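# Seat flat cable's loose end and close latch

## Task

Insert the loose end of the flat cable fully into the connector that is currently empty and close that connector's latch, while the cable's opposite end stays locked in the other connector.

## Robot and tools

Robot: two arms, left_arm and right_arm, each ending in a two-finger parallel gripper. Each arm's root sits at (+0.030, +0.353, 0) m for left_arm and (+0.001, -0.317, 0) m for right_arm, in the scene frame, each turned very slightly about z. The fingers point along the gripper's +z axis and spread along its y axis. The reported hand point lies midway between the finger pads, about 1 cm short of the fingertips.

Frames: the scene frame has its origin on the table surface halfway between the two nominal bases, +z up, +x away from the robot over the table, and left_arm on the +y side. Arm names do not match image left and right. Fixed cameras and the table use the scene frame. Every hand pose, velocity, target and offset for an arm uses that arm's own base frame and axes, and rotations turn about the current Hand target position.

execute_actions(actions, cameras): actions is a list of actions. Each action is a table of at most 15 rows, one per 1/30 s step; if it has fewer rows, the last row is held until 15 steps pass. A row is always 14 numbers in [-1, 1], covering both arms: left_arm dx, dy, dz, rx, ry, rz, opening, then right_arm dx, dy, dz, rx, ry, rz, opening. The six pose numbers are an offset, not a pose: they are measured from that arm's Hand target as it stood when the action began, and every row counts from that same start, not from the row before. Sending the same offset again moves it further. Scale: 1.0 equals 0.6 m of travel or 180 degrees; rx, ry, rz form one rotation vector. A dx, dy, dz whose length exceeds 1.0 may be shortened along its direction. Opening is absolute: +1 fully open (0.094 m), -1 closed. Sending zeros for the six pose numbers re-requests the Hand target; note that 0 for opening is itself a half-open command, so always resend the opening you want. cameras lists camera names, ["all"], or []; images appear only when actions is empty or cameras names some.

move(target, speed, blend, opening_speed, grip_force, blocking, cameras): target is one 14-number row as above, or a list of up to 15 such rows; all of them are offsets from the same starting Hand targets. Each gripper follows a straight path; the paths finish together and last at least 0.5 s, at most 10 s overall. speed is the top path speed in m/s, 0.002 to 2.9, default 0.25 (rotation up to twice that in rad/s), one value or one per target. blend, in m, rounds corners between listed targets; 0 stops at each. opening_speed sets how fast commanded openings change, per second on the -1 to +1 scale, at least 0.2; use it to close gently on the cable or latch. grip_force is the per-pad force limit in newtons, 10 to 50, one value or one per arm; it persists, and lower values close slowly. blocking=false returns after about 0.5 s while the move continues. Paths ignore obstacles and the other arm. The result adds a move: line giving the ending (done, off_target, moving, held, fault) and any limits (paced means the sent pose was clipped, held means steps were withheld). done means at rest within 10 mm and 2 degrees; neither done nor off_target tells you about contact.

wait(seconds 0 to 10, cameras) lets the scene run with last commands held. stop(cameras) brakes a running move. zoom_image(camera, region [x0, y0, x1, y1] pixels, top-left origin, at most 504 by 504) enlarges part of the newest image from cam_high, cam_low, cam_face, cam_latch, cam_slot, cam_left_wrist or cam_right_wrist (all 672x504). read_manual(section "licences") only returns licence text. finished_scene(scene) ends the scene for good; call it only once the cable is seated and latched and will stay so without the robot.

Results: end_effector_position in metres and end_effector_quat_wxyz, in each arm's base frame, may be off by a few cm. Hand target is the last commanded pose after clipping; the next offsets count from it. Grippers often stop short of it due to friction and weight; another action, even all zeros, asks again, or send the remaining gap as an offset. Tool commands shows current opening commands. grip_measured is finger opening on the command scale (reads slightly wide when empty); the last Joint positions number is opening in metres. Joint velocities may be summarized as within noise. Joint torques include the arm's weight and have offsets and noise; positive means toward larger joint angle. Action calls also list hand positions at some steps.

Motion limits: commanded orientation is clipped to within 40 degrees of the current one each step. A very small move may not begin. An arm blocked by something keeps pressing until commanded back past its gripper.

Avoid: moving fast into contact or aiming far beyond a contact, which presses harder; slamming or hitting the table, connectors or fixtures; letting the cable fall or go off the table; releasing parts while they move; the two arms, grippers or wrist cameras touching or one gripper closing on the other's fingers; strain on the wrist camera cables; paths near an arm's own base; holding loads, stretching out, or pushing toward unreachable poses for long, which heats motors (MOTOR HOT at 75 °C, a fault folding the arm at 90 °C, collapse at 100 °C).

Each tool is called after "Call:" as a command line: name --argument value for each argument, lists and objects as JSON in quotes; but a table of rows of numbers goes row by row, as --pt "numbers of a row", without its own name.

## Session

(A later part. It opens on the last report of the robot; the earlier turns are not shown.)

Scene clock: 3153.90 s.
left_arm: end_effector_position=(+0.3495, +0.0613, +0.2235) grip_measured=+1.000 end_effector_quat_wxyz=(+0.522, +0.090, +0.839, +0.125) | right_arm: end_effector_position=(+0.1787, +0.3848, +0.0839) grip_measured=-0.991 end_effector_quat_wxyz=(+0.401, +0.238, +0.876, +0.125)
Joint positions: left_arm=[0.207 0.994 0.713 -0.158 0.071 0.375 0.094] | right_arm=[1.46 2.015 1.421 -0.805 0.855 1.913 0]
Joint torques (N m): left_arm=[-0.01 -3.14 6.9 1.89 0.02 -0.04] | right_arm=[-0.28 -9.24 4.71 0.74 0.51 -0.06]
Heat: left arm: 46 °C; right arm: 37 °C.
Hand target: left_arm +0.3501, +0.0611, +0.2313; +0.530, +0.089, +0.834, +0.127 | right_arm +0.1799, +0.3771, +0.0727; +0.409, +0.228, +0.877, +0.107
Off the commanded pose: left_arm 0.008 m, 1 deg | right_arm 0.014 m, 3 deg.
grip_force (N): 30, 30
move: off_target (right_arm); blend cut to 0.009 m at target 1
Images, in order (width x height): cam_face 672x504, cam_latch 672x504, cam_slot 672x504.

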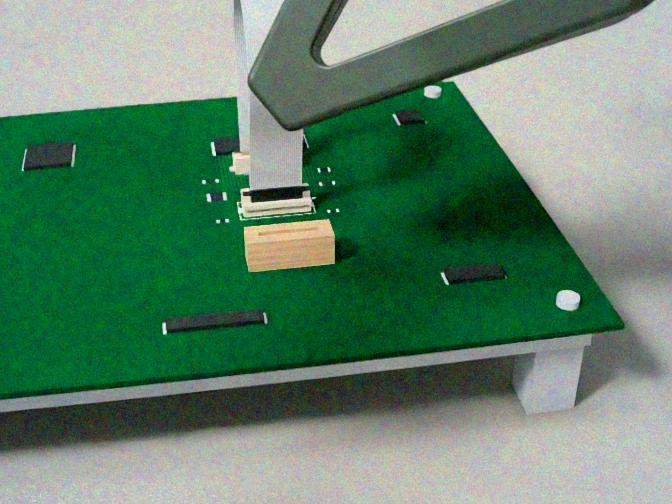

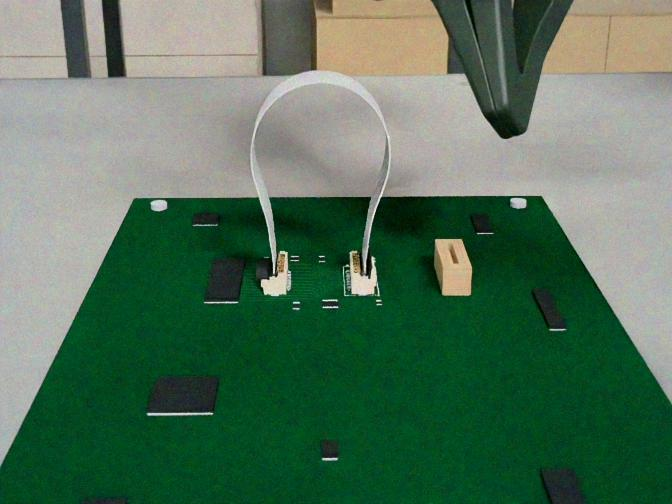

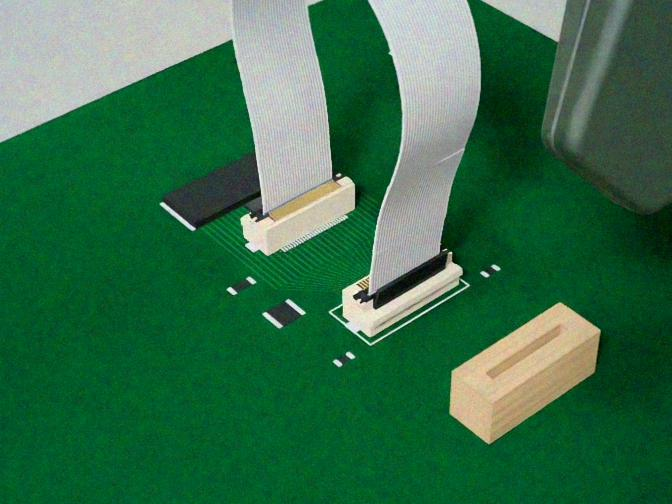

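Call:
move --target '[0,0,0,0,0,0,1,0.002,-0.048,-0.026,0,0,0,-1]' --speed 0.06 --cameras '["cam_latch","cam_face","cam_slot"]'

Call:
zoom_image --camera "cam_latch" --region '[330, 190, 420, 290]'

Call:
zoom_image --camera "cam_slot" --region '[345, 190, 495, 330]'

Scene clock: 3182.13 s.
left_arm: end_effector_position=(+0.3495, +0.0613, +0.2235) grip_measured=+1.000 end_effector_quat_wxyz=(+0.522, +0.090, +0.839, +0.125) | right_arm: end_effector_position=(+0.1782, +0.3544, +0.0520) grip_measured=-0.991 end_effector_quat_wxyz=(+0.404, +0.228, +0.879, +0.107)
Joint positions: left_arm=[0.207 0.994 0.713 -0.158 0.071 0.375 0.094] | right_arm=[1.452 1.981 1.237 -0.683 0.854 1.893 0]
Joint torques (N m): left_arm=[-0.01 -3.15 6.89 1.89 0.01 -0.04] | right_arm=[-0.66 -12.26 4.79 0.64 0.51 -0.07]
Heat: left arm: 46 °C; right arm: 38 °C.
Hand target: left_arm +0.3501, +0.0611, +0.2313; +0.530, +0.089, +0.834, +0.127 | right_arm +0.1811, +0.3482, +0.0571; +0.409, +0.228, +0.877, +0.107
Off the commanded pose: left_arm 0.008 m, 1 deg | right_arm 0.008 m, 1 deg.
grip_force (N): 30, 30
move: done
Images, in order (width x height): cam_face 672x504, cam_latch 672x504, cam_slot 672x504.

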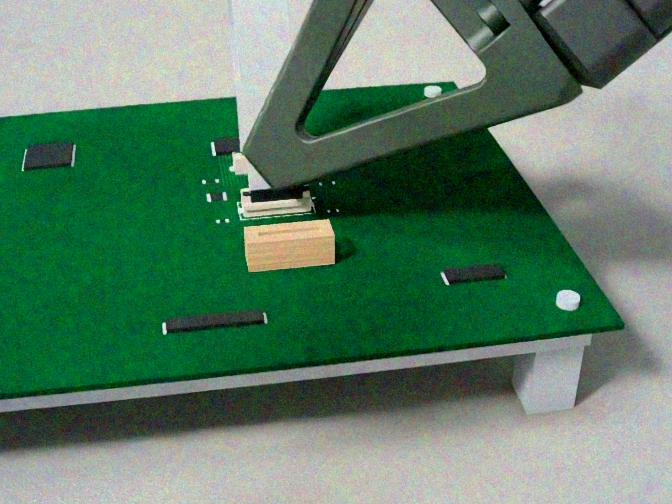

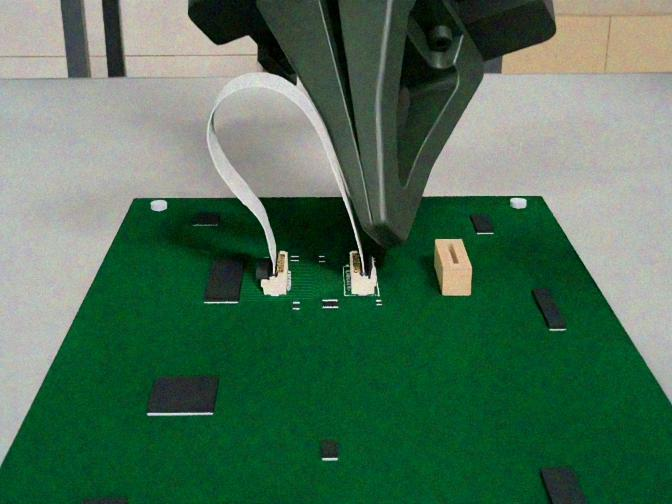

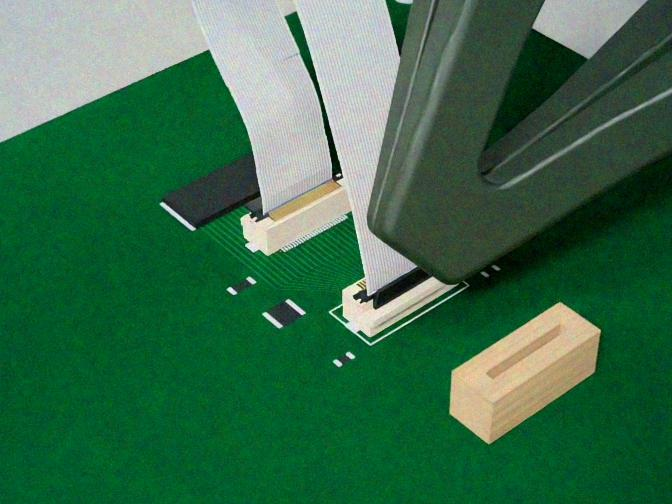

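Scaled by 5.040 from the camera's 672x504 image, which has a finer 960x720 frame.

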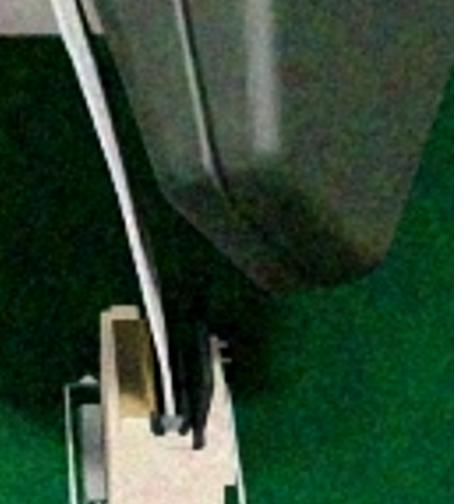

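Scaled by 3.360 from the camera's 672x504 image, which has a finer 960x720 frame.

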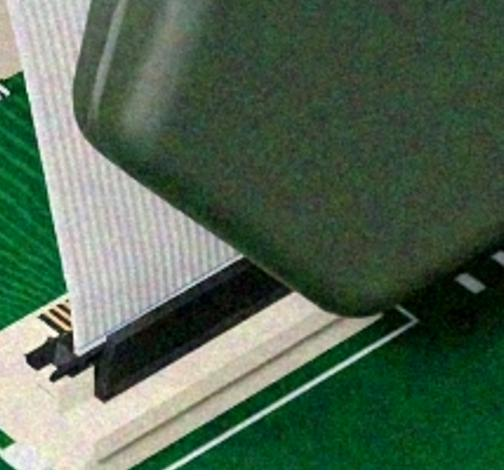

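Call:
move --target '[0,0,0,0,0,0,1,0,-0.008,0,0,0,0,-1]' --speed 0.05 --cameras '["cam_latch","cam_face","cam_slot"]'

Call:
zoom_image --camera "cam_latch" --region '[330, 190, 420, 290]'

Call:
zoom_image --camera "cam_slot" --region '[345, 190, 495, 330]'

Scene clock: 3204.87 s.
left_arm: end_effector_position=(+0.3495, +0.0613, +0.2235) grip_measured=+1.000 end_effector_quat_wxyz=(+0.522, +0.090, +0.839, +0.125) | right_arm: end_effector_position=(+0.1778, +0.3504, +0.0522) grip_measured=-0.991 end_effector_quat_wxyz=(+0.404, +0.227, +0.879, +0.108)
Joint positions: left_arm=[0.207 0.994 0.713 -0.158 0.071 0.375 0.094] | right_arm=[1.452 1.965 1.213 -0.671 0.854 1.891 0]
Joint torques (N m): left_arm=[-0.01 -3.14 6.9 1.89 0.02 -0.04] | right_arm=[-0.87 -11.99 4.72 0.66 0.52 -0.07]
Heat: left arm: 46 °C; right arm: 39 °C.
Hand target: left_arm +0.3501, +0.0611, +0.2313; +0.530, +0.089, +0.834, +0.127 | right_arm +0.1811, +0.3434, +0.0571; +0.409, +0.228, +0.877, +0.107
Off the commanded pose: left_arm 0.008 m, 1 deg | right_arm 0.009 m, 1 deg.
grip_force (N): 30, 30
move: done
Images, in order (width x height): cam_face 672x504, cam_latch 672x504, cam_slot 672x504.

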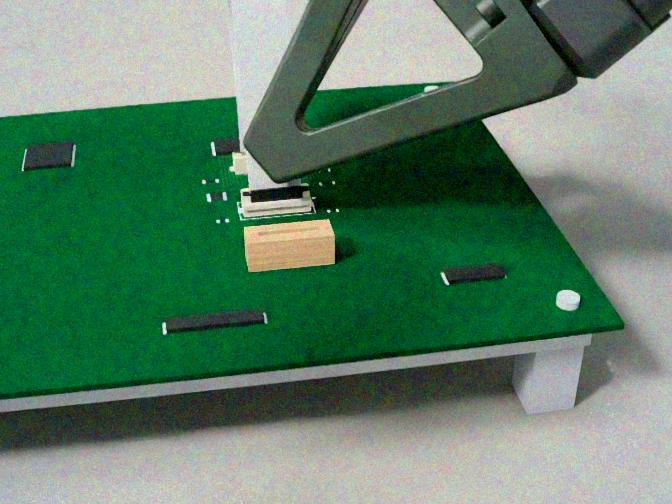

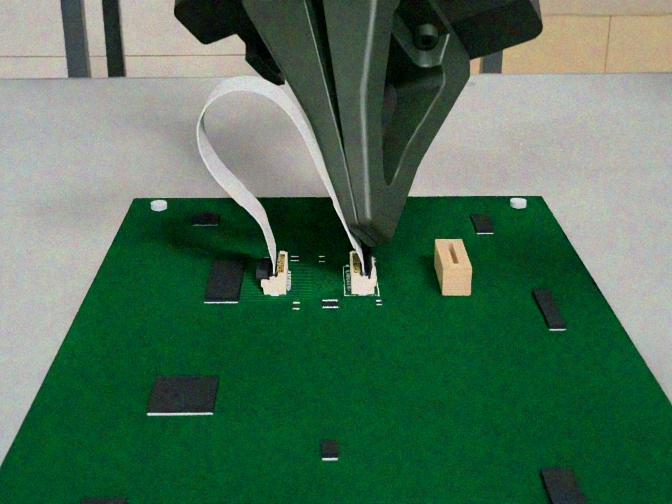

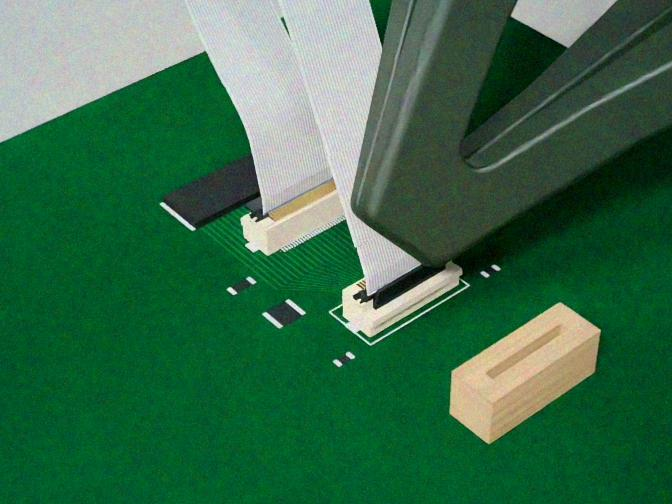

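Scaled by 5.040 from the camera's 672x504 image, which has a finer 960x720 frame.

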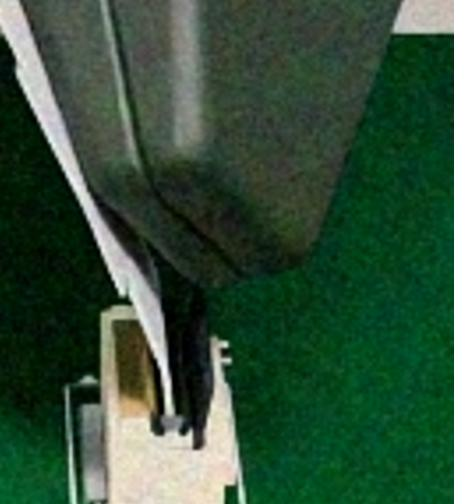

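Scaled by 3.360 from the camera's 672x504 image, which has a finer 960x720 frame.

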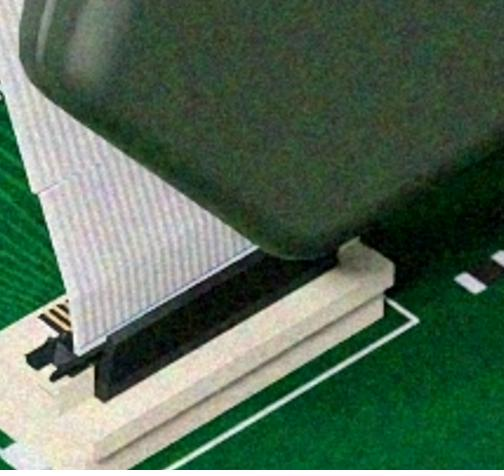

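Call:
move --target '[0,0,0,0,0,0,1,0,-0.0025,-0.008,0,0,0,-1]' --speed 0.05 --cameras '["cam_latch"]'

Call:
zoom_image --camera "cam_latch" --region '[340, 220, 390, 290]'

Scene clock: 3221.10 s.
left_arm: end_effector_position=(+0.3495, +0.0613, +0.2235) grip_measured=+1.000 end_effector_quat_wxyz=(+0.522, +0.090, +0.839, +0.125) | right_arm: end_effector_position=(+0.1778, +0.3504, +0.0495) grip_measured=-0.991 end_effector_quat_wxyz=(+0.404, +0.229, +0.879, +0.112)
Joint positions: left_arm=[0.207 0.994 0.713 -0.158 0.071 0.375 0.094] | right_arm=[1.452 1.965 1.2 -0.648 0.854 1.89 0]
Joint torques (N m): left_arm=[-0.02 -3.14 6.9 1.89 0.02 -0.04] | right_arm=[-0.57 -11.75 4.42 0.62 0.52 -0.1]
Heat: left arm: 46 °C; right arm: 39 °C.
Hand target: left_arm +0.3501, +0.0611, +0.2313; +0.530, +0.089, +0.834, +0.127 | right_arm +0.1811, +0.3420, +0.0523; +0.409, +0.229, +0.877, +0.107
Off the commanded pose: left_arm 0.008 m, 1 deg | right_arm 0.010 m, 1 deg.
grip_force (N): 30, 30
move: done
Images, in order (width x height): cam_latch 672x504.

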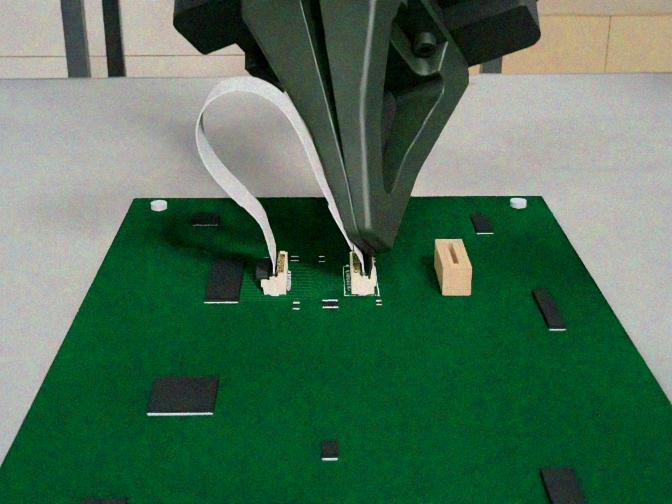

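Scaled by 7.200 from the camera's 672x504 image, which has a finer 960x720 frame.

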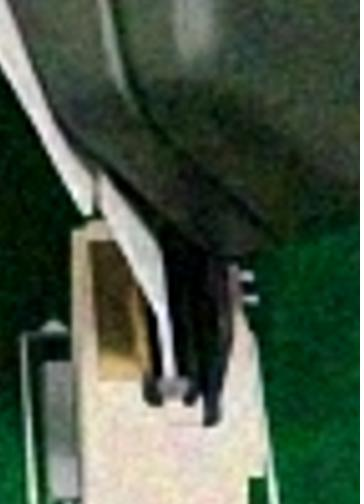

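Call:
execute_actions --actions '[]' --cameras '["cam_slot", "cam_face"]'

Call:
zoom_image --camera "cam_slot" --region '[355, 220, 475, 330]'

Call:
zoom_image --camera "cam_face" --region '[238, 155, 318, 215]'

Scene clock: 3229.03 s.
left_arm: end_effector_position=(+0.3495, +0.0613, +0.2235) grip_measured=+1.000 end_effector_quat_wxyz=(+0.522, +0.090, +0.839, +0.125) | right_arm: end_effector_position=(+0.1778, +0.3505, +0.0495) grip_measured=-0.991 end_effector_quat_wxyz=(+0.404, +0.229, +0.879, +0.113)
Joint positions: left_arm=[0.207 0.994 0.713 -0.158 0.071 0.375 0.094] | right_arm=[1.452 1.965 1.2 -0.648 0.854 1.889 0]
Joint velocities: within noise
Joint torques (N m): left_arm=[-0.01 -3.14 6.89 1.89 0.02 -0.04] | right_arm=[-0.77 -11.64 4.52 0.6 0.52 -0.07]
Heat: left arm: 46 °C; right arm: 39 °C.
Hand target: left_arm +0.3501, +0.0611, +0.2313; +0.530, +0.089, +0.834, +0.127 | right_arm +0.1811, +0.3420, +0.0523; +0.409, +0.228, +0.877, +0.107
Tool commands: left_gripper/opening=+1.0 right_gripper/opening=-1.0
Off the commanded pose: left_arm 0.008 m, 1 deg | right_arm 0.010 m, 1 deg.
grip_force (N): 30, 30
Images, in order (width x height): cam_face 672x504, cam_slot 672x504.

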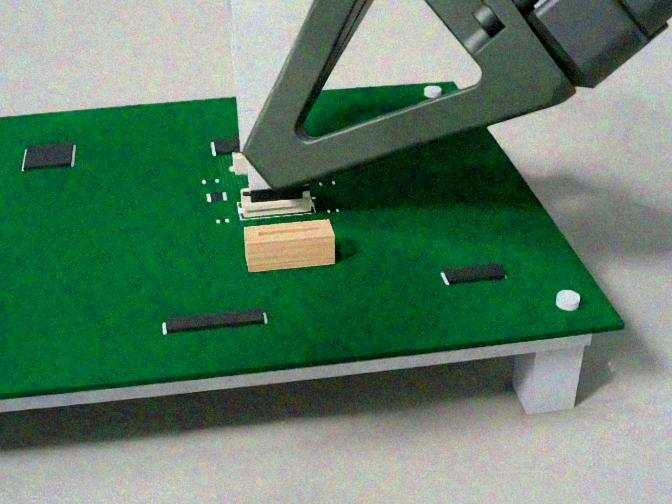

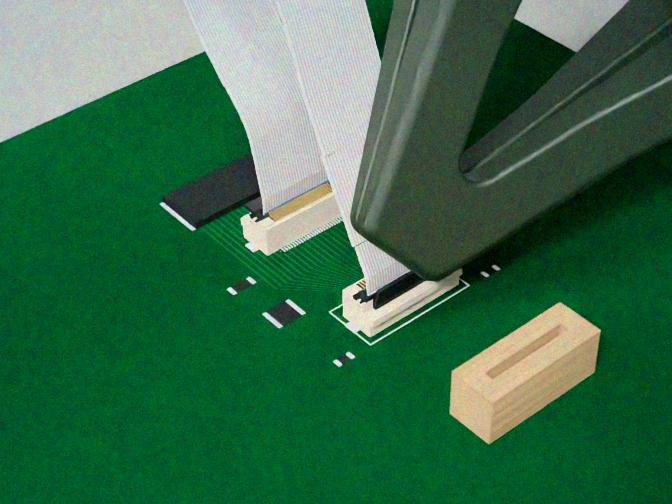

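Scaled by 4.200 from the camera's 672x504 image, which has a finer 960x720 frame.

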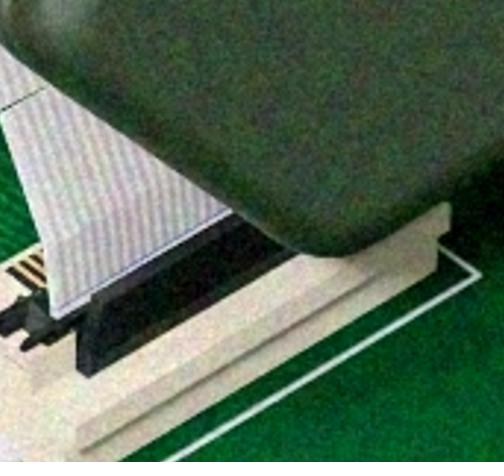

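Scaled by 6.300 from the camera's 672x504 image, which has a finer 960x720 frame.

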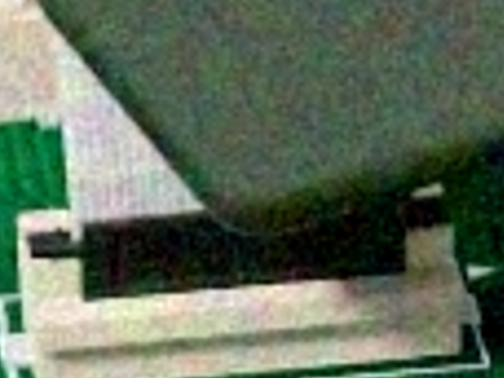

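Call:
move --target '[0,0,0,0,0,0,1,0,-0.005,0.003,0,0,0,-1]' --speed 0.05 --cameras '["cam_latch"]'

Call:
zoom_image --camera "cam_latch" --region '[340, 220, 390, 290]'

Scene clock: 3238.87 s.
left_arm: end_effector_position=(+0.3495, +0.0613, +0.2235) grip_measured=+1.000 end_effector_quat_wxyz=(+0.522, +0.090, +0.839, +0.125) | right_arm: end_effector_position=(+0.1782, +0.3488, +0.0508) grip_measured=-0.991 end_effector_quat_wxyz=(+0.403, +0.230, +0.878, +0.115)
Joint positions: left_arm=[0.207 0.994 0.713 -0.158 0.071 0.375 0.094] | right_arm=[1.45 1.954 1.188 -0.64 0.854 1.888 0]
Joint torques (N m): left_arm=[-0.03 -3.14 6.89 1.89 0.02 -0.04] | right_arm=[-0.64 -11.66 4.37 0.56 0.51 -0.08]
Heat: left arm: 46 °C; right arm: 39 °C.
Hand target: left_arm +0.3501, +0.0611, +0.2313; +0.530, +0.089, +0.834, +0.127 | right_arm +0.1810, +0.3390, +0.0541; +0.409, +0.228, +0.877, +0.107
Off the commanded pose: left_arm 0.008 m, 1 deg | right_arm 0.011 m, 1 deg.
grip_force (N): 30, 30
move: off_target (right_arm)
Images, in order (width x height): cam_latch 672x504.

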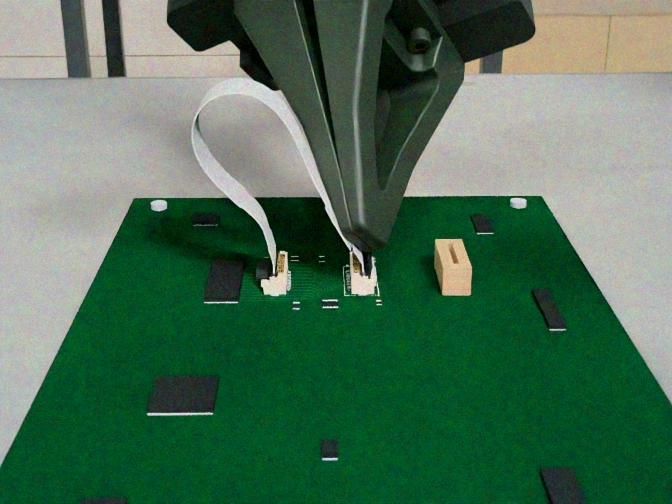

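Scaled by 7.200 from the camera's 672x504 image, which has a finer 960x720 frame.

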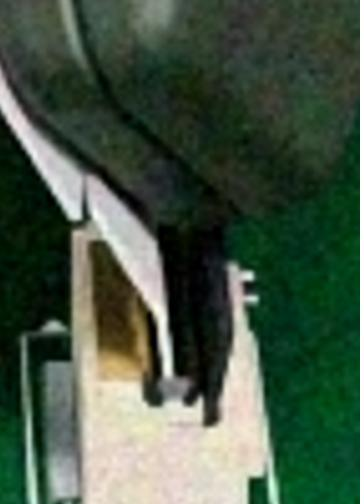

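Call:
move --target '[0,0,0,0,0,0,1,0,0,-0.010,0,0,0,-1]' --speed 0.05 --cameras '["cam_latch"]'

Call:
zoom_image --camera "cam_latch" --region '[340, 220, 390, 290]'

Scene clock: 3261.73 s.
left_arm: end_effector_position=(+0.3495, +0.0613, +0.2235) grip_measured=+1.000 end_effector_quat_wxyz=(+0.522, +0.090, +0.839, +0.125) | right_arm: end_effector_position=(+0.1784, +0.3496, +0.0494) grip_measured=-0.991 end_effector_quat_wxyz=(+0.403, +0.232, +0.877, +0.120)
Joint positions: left_arm=[0.207 0.994 0.713 -0.158 0.071 0.375 0.094] | right_arm=[1.45 1.954 1.179 -0.621 0.855 1.888 0]
Joint torques (N m): left_arm=[-0.01 -3.15 6.89 1.89 0.02 -0.04] | right_arm=[-0.88 -10.65 4.26 0.63 0.51 -0.08]
Heat: left arm: 46 °C; right arm: 39 °C.
Hand target: left_arm +0.3501, +0.0611, +0.2313; +0.530, +0.089, +0.834, +0.127 | right_arm +0.1810, +0.3390, +0.0481; +0.409, +0.228, +0.877, +0.107
Off the commanded pose: left_arm 0.008 m, 1 deg | right_arm 0.011 m, 2 deg.
grip_force (N): 30, 30
move: off_target (right_arm)
Images, in order (width x height): cam_latch 672x504.

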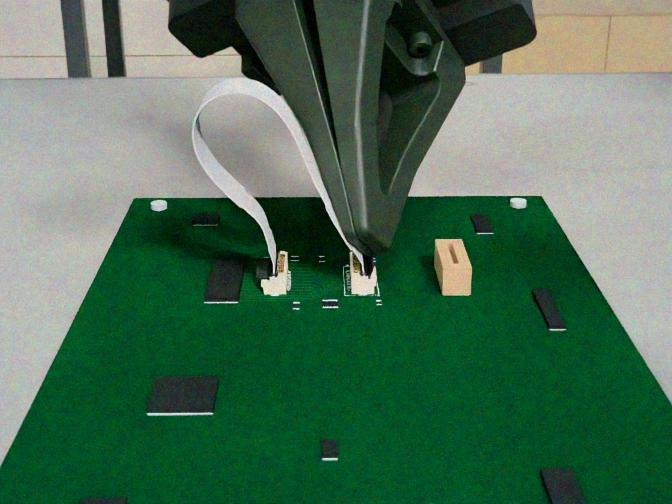

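Scaled by 7.200 from the camera's 672x504 image, which has a finer 960x720 frame.

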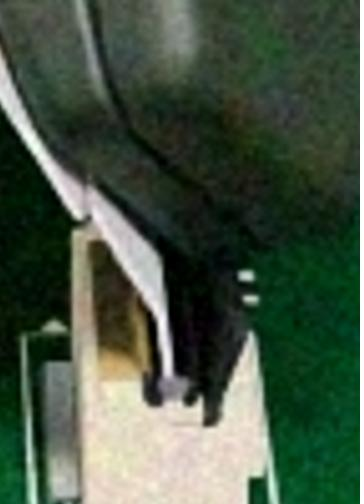

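Call:
move --target '[0,0,0,0,0,0,1,0,0.004,-0.010,0,0,0,-1]' --speed 0.05 --cameras '["cam_latch","cam_slot"]'

Call:
zoom_image --camera "cam_latch" --region '[340, 220, 390, 290]'

Call:
zoom_image --camera "cam_slot" --region '[355, 220, 475, 330]'

Scene clock: 3272.47 s.
left_arm: end_effector_position=(+0.3495, +0.0613, +0.2235) grip_measured=+1.000 end_effector_quat_wxyz=(+0.522, +0.090, +0.839, +0.125) | right_arm: end_effector_position=(+0.1786, +0.3513, +0.0497) grip_measured=-0.991 end_effector_quat_wxyz=(+0.403, +0.234, +0.876, +0.124)
Joint positions: left_arm=[0.207 0.994 0.713 -0.158 0.071 0.375 0.094] | right_arm=[1.45 1.954 1.179 -0.612 0.855 1.888 0]
Joint torques (N m): left_arm=[-0.01 -3.14 6.9 1.9 0.01 -0.04] | right_arm=[-0.54 -9.06 4.23 0.77 0.51 -0.06]
Heat: left arm: 46 °C; right arm: 39 °C.
Hand target: left_arm +0.3501, +0.0611, +0.2313; +0.530, +0.089, +0.834, +0.127 | right_arm +0.1810, +0.3414, +0.0421; +0.409, +0.228, +0.877, +0.107
Off the commanded pose: left_arm 0.008 m, 1 deg | right_arm 0.013 m, 2 deg.
grip_force (N): 30, 30
move: off_target (right_arm)
Images, in order (width x height): cam_latch 672x504, cam_slot 672x504.

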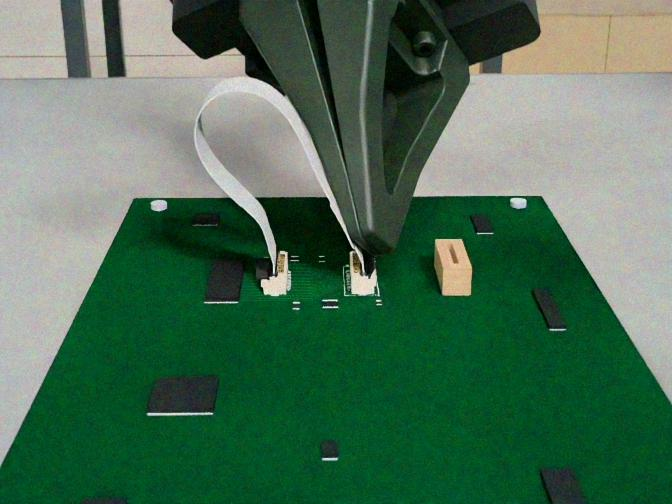

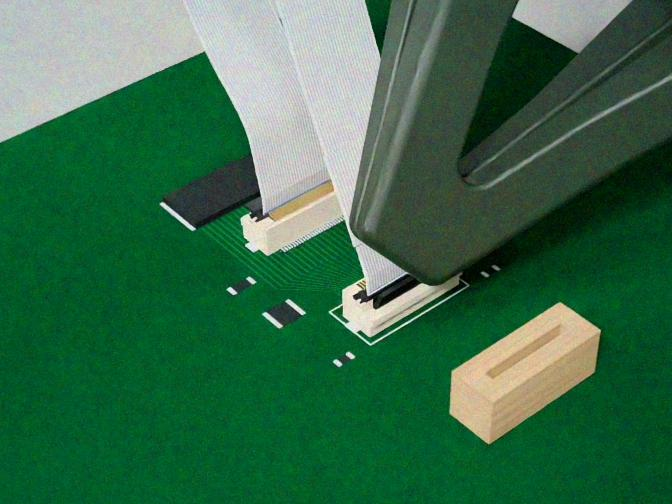

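Scaled by 7.200 from the camera's 672x504 image, which has a finer 960x720 frame.

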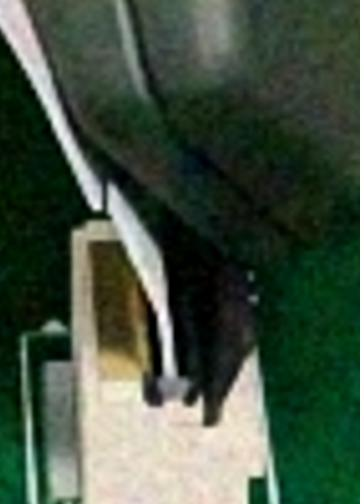

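Scaled by 4.200 from the camera's 672x504 image, which has a finer 960x720 frame.

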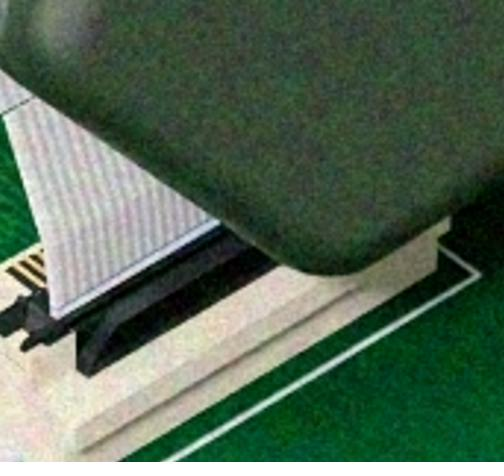

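Call:
move --target '[0,0,0,0,0,0,1,0,0.001,-0.008,0,0,0,-1]' --speed 0.05 --cameras '["cam_latch","cam_slot"]'

Call:
zoom_image --camera "cam_latch" --region '[340, 220, 390, 290]'

Call:
zoom_image --camera "cam_slot" --region '[355, 220, 475, 330]'

Scene clock: 3283.33 s.
left_arm: end_effector_position=(+0.3495, +0.0613, +0.2235) grip_measured=+1.000 end_effector_quat_wxyz=(+0.522, +0.090, +0.839, +0.125) | right_arm: end_effector_position=(+0.1787, +0.3524, +0.0485) grip_measured=-0.991 end_effector_quat_wxyz=(+0.402, +0.236, +0.875, +0.129)
Joint positions: left_arm=[0.207 0.994 0.713 -0.158 0.071 0.375 0.094] | right_arm=[1.45 1.954 1.172 -0.593 0.855 1.888 0]
Joint torques (N m): left_arm=[0.01 -3.14 6.87 1.89 0.02 -0.04] | right_arm=[-0.77 -7.97 4.56 0.7 0.49 -0.07]
Heat: left arm: 46 °C; right arm: 38 °C.
Hand target: left_arm +0.3501, +0.0611, +0.2313; +0.530, +0.089, +0.834, +0.127 | right_arm +0.1810, +0.3420, +0.0373; +0.408, +0.228, +0.877, +0.107
Off the commanded pose: left_arm 0.008 m, 1 deg | right_arm 0.015 m, 3 deg.
grip_force (N): 30, 30
move: off_target (right_arm)
Images, in order (width x height): cam_latch 672x504, cam_slot 672x504.

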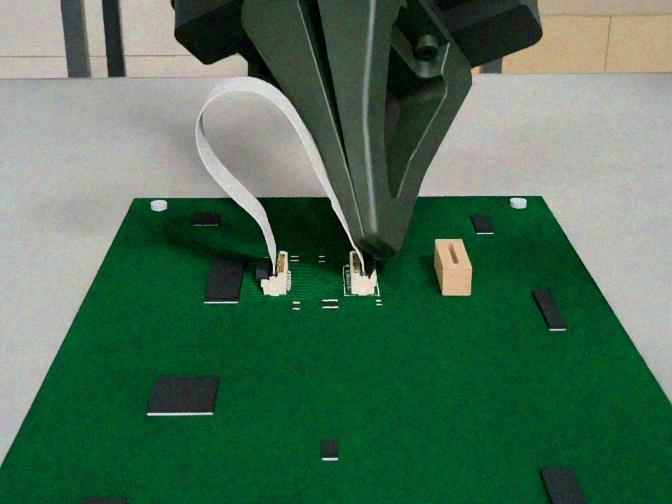

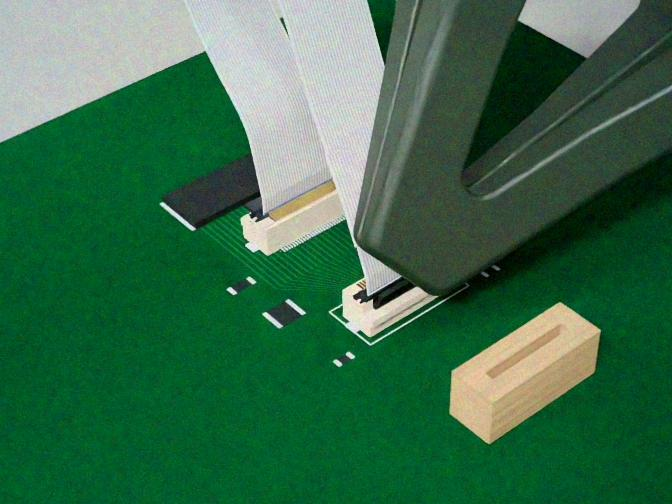

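Scaled by 7.200 from the camera's 672x504 image, which has a finer 960x720 frame.

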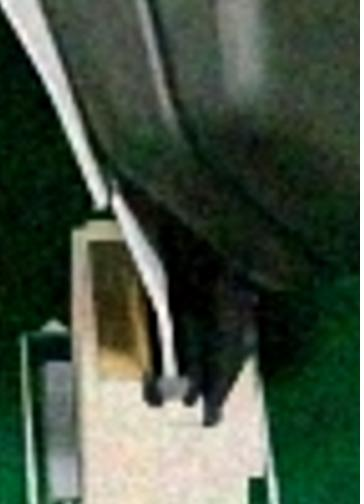

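Scaled by 4.200 from the camera's 672x504 image, which has a finer 960x720 frame.

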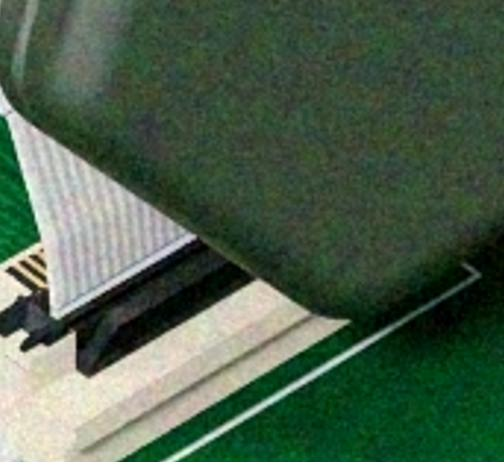

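Call:
move --target '[0,0,0,0,0,0,1,0,-0.005,-0.008,0,0,0,-1]' --speed 0.05 --cameras '["cam_latch","cam_slot"]'

Call:
zoom_image --camera "cam_latch" --region '[340, 220, 390, 290]'

Call:
zoom_image --camera "cam_slot" --region '[355, 220, 475, 330]'

Scene clock: 3293.60 s.
left_arm: end_effector_position=(+0.3495, +0.0613, +0.2235) grip_measured=+1.000 end_effector_quat_wxyz=(+0.522, +0.090, +0.839, +0.125) | right_arm: end_effector_position=(+0.1790, +0.3541, +0.0457) grip_measured=-0.991 end_effector_quat_wxyz=(+0.401, +0.240, +0.873, +0.139)
Joint positions: left_arm=[0.207 0.994 0.713 -0.158 0.071 0.375 0.094] | right_arm=[1.45 1.954 1.155 -0.555 0.855 1.887 0]
Joint torques (N m): left_arm=[-0.02 -3.15 6.89 1.89 0.02 -0.04] | right_arm=[-0.85 -7.92 4.14 0.59 0.5 -0.08]
Heat: left arm: 46 °C; right arm: 38 °C.
Hand target: left_arm +0.3501, +0.0611, +0.2313; +0.530, +0.089, +0.834, +0.127 | right_arm +0.1811, +0.3390, +0.0325; +0.409, +0.228, +0.877, +0.107
Off the commanded pose: left_arm 0.008 m, 1 deg | right_arm 0.020 m, 4 deg.
grip_force (N): 30, 30
move: off_target (right_arm)
Images, in order (width x height): cam_latch 672x504, cam_slot 672x504.

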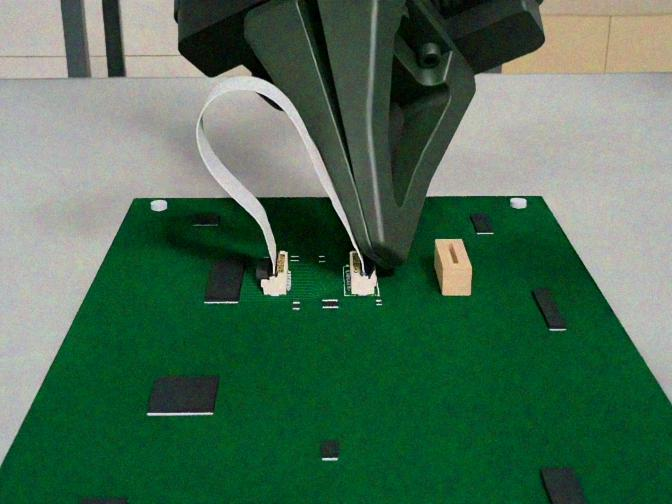

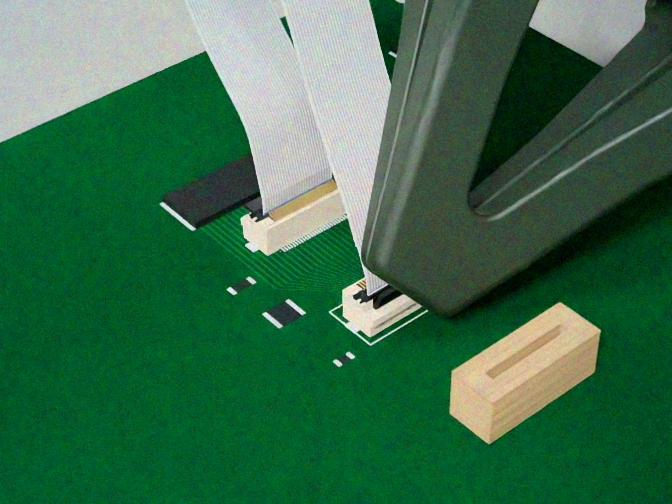

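Scaled by 7.200 from the camera's 672x504 image, which has a finer 960x720 frame.

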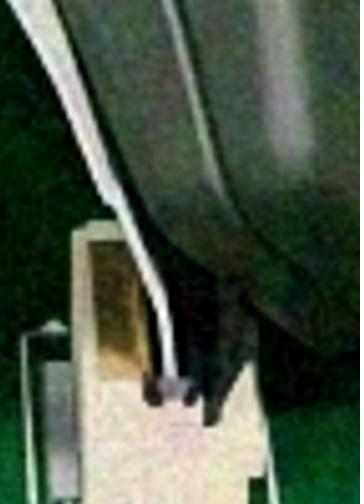

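Scaled by 4.200 from the camera's 672x504 image, which has a finer 960x720 frame.

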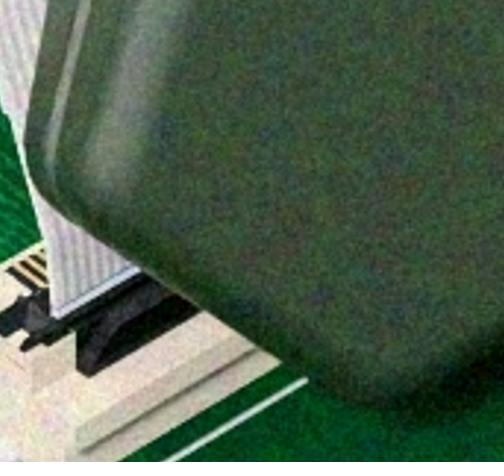

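Call:
move --target '[0,0,0,0,0,0,1,0,0.005,0.048,0,0,0,-1]' --speed 0.05 --cameras '["cam_latch","cam_slot"]'

Call:
zoom_image --camera "cam_latch" --region '[340, 220, 390, 290]'

Call:
zoom_image --camera "cam_slot" --region '[355, 220, 475, 330]'

Scene clock: 3318.70 s.
left_arm: end_effector_position=(+0.3495, +0.0613, +0.2235) grip_measured=+1.000 end_effector_quat_wxyz=(+0.522, +0.090, +0.839, +0.125) | right_arm: end_effector_position=(+0.1782, +0.3474, +0.0510) grip_measured=-0.991 end_effector_quat_wxyz=(+0.404, +0.230, +0.877, +0.118)
Joint positions: left_arm=[0.207 0.994 0.713 -0.158 0.071 0.375 0.094] | right_arm=[1.45 1.945 1.173 -0.626 0.856 1.884 0]
Joint torques (N m): left_arm=[-0.01 -3.14 6.9 1.88 0.01 -0.04] | right_arm=[-0.57 -11.36 8.18 0.14 0.46 -0.02]
Heat: left arm: 46 °C; right arm: 37 °C.
Hand target: left_arm +0.3501, +0.0611, +0.2313; +0.530, +0.089, +0.834, +0.127 | right_arm +0.1810, +0.3420, +0.0612; +0.409, +0.228, +0.877, +0.107
Off the commanded pose: left_arm 0.008 m, 1 deg | right_arm 0.012 m, 1 deg.
grip_force (N): 30, 30
move: off_target (right_arm)
Images, in order (width x height): cam_latch 672x504, cam_slot 672x504.

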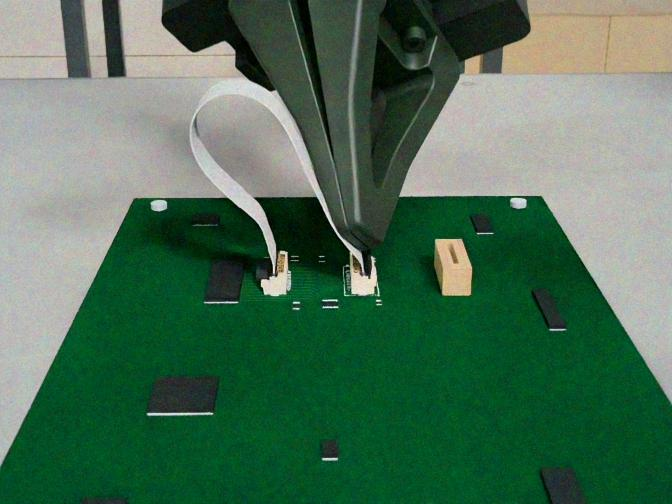

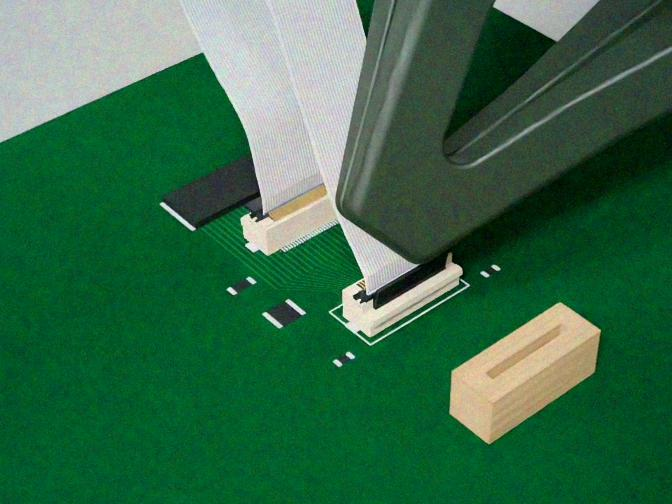

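Scaled by 7.200 from the camera's 672x504 image, which has a finer 960x720 frame.

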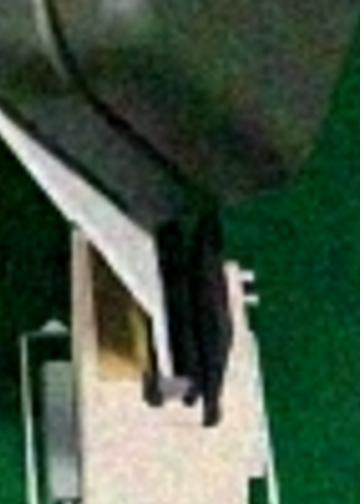

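Scaled by 4.200 from the camera's 672x504 image, which has a finer 960x720 frame.

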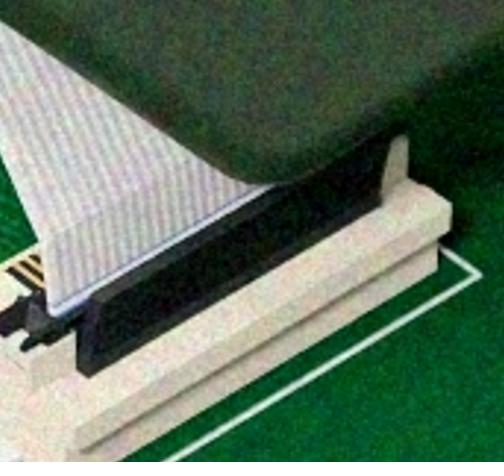

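Call:
execute_actions --actions '[]' --cameras '["cam_face","cam_latch","cam_slot"]'

Call:
zoom_image --camera "cam_latch" --region '[325, 190, 405, 290]'

Call:
zoom_image --camera "cam_slot" --region '[345, 200, 475, 320]'

Scene clock: 3381.87 s.
left_arm: end_effector_position=(+0.3495, +0.0613, +0.2235) grip_measured=+1.000 end_effector_quat_wxyz=(+0.522, +0.090, +0.839, +0.125) | right_arm: end_effector_position=(+0.1782, +0.3474, +0.0510) grip_measured=-0.991 end_effector_quat_wxyz=(+0.404, +0.230, +0.877, +0.118)
Joint positions: left_arm=[0.207 0.994 0.713 -0.158 0.071 0.375 0.094] | right_arm=[1.45 1.945 1.173 -0.626 0.856 1.884 0]
Joint velocities: within noise
Joint torques (N m): left_arm=[-0.01 -3.11 6.89 1.89 0.02 -0.04] | right_arm=[-0.72 -11.37 8.14 0.14 0.48 -0.08]
Heat: left arm: 46 °C; right arm: 37 °C.
Hand target: left_arm +0.3501, +0.0611, +0.2313; +0.530, +0.089, +0.834, +0.127 | right_arm +0.1810, +0.3420, +0.0612; +0.409, +0.228, +0.877, +0.107
Tool commands: left_gripper/opening=+1.0 right_gripper/opening=-1.0
Off the commanded pose: left_arm 0.008 m, 1 deg | right_arm 0.012 m, 1 deg.
grip_force (N): 30, 30
Images, in order (width x height): cam_face 672x504, cam_latch 672x504, cam_slot 672x504.

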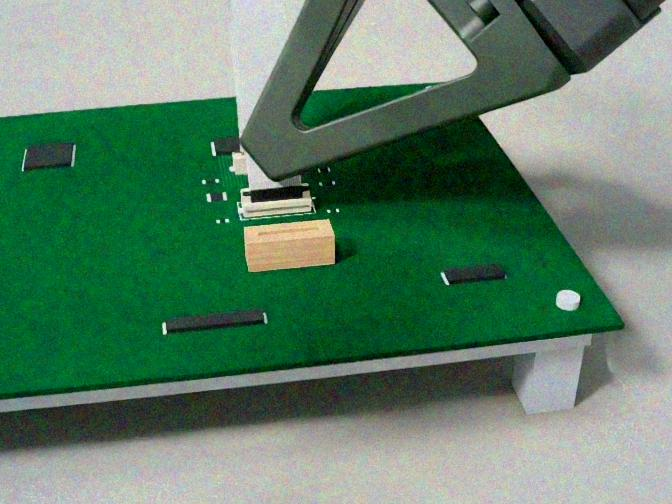

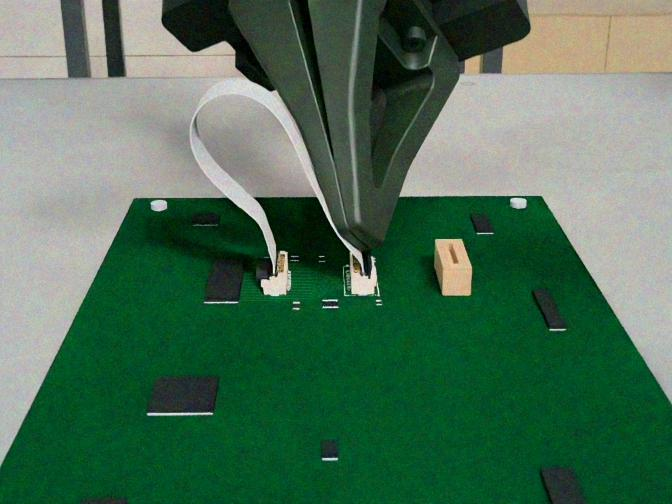

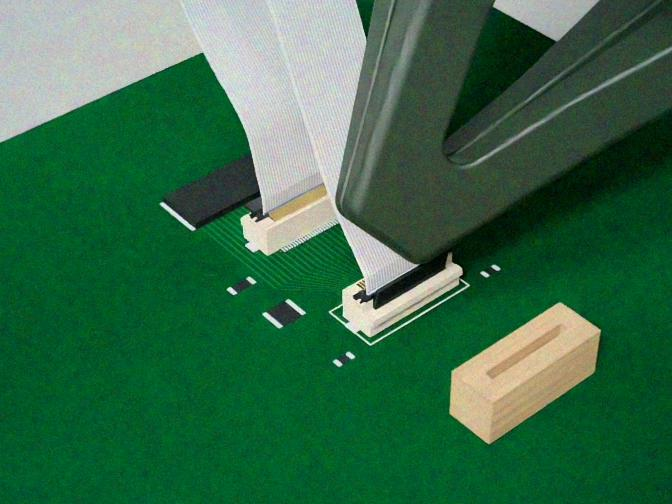

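Scaled by 5.040 from the camera's 672x504 image, which has a finer 960x720 frame.

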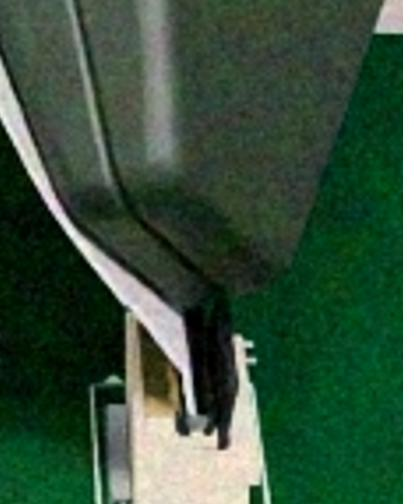

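Scaled by 3.877 from the camera's 672x504 image, which has a finer 960x720 frame.

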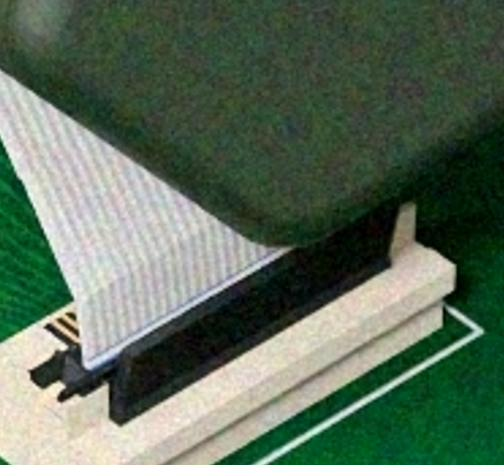

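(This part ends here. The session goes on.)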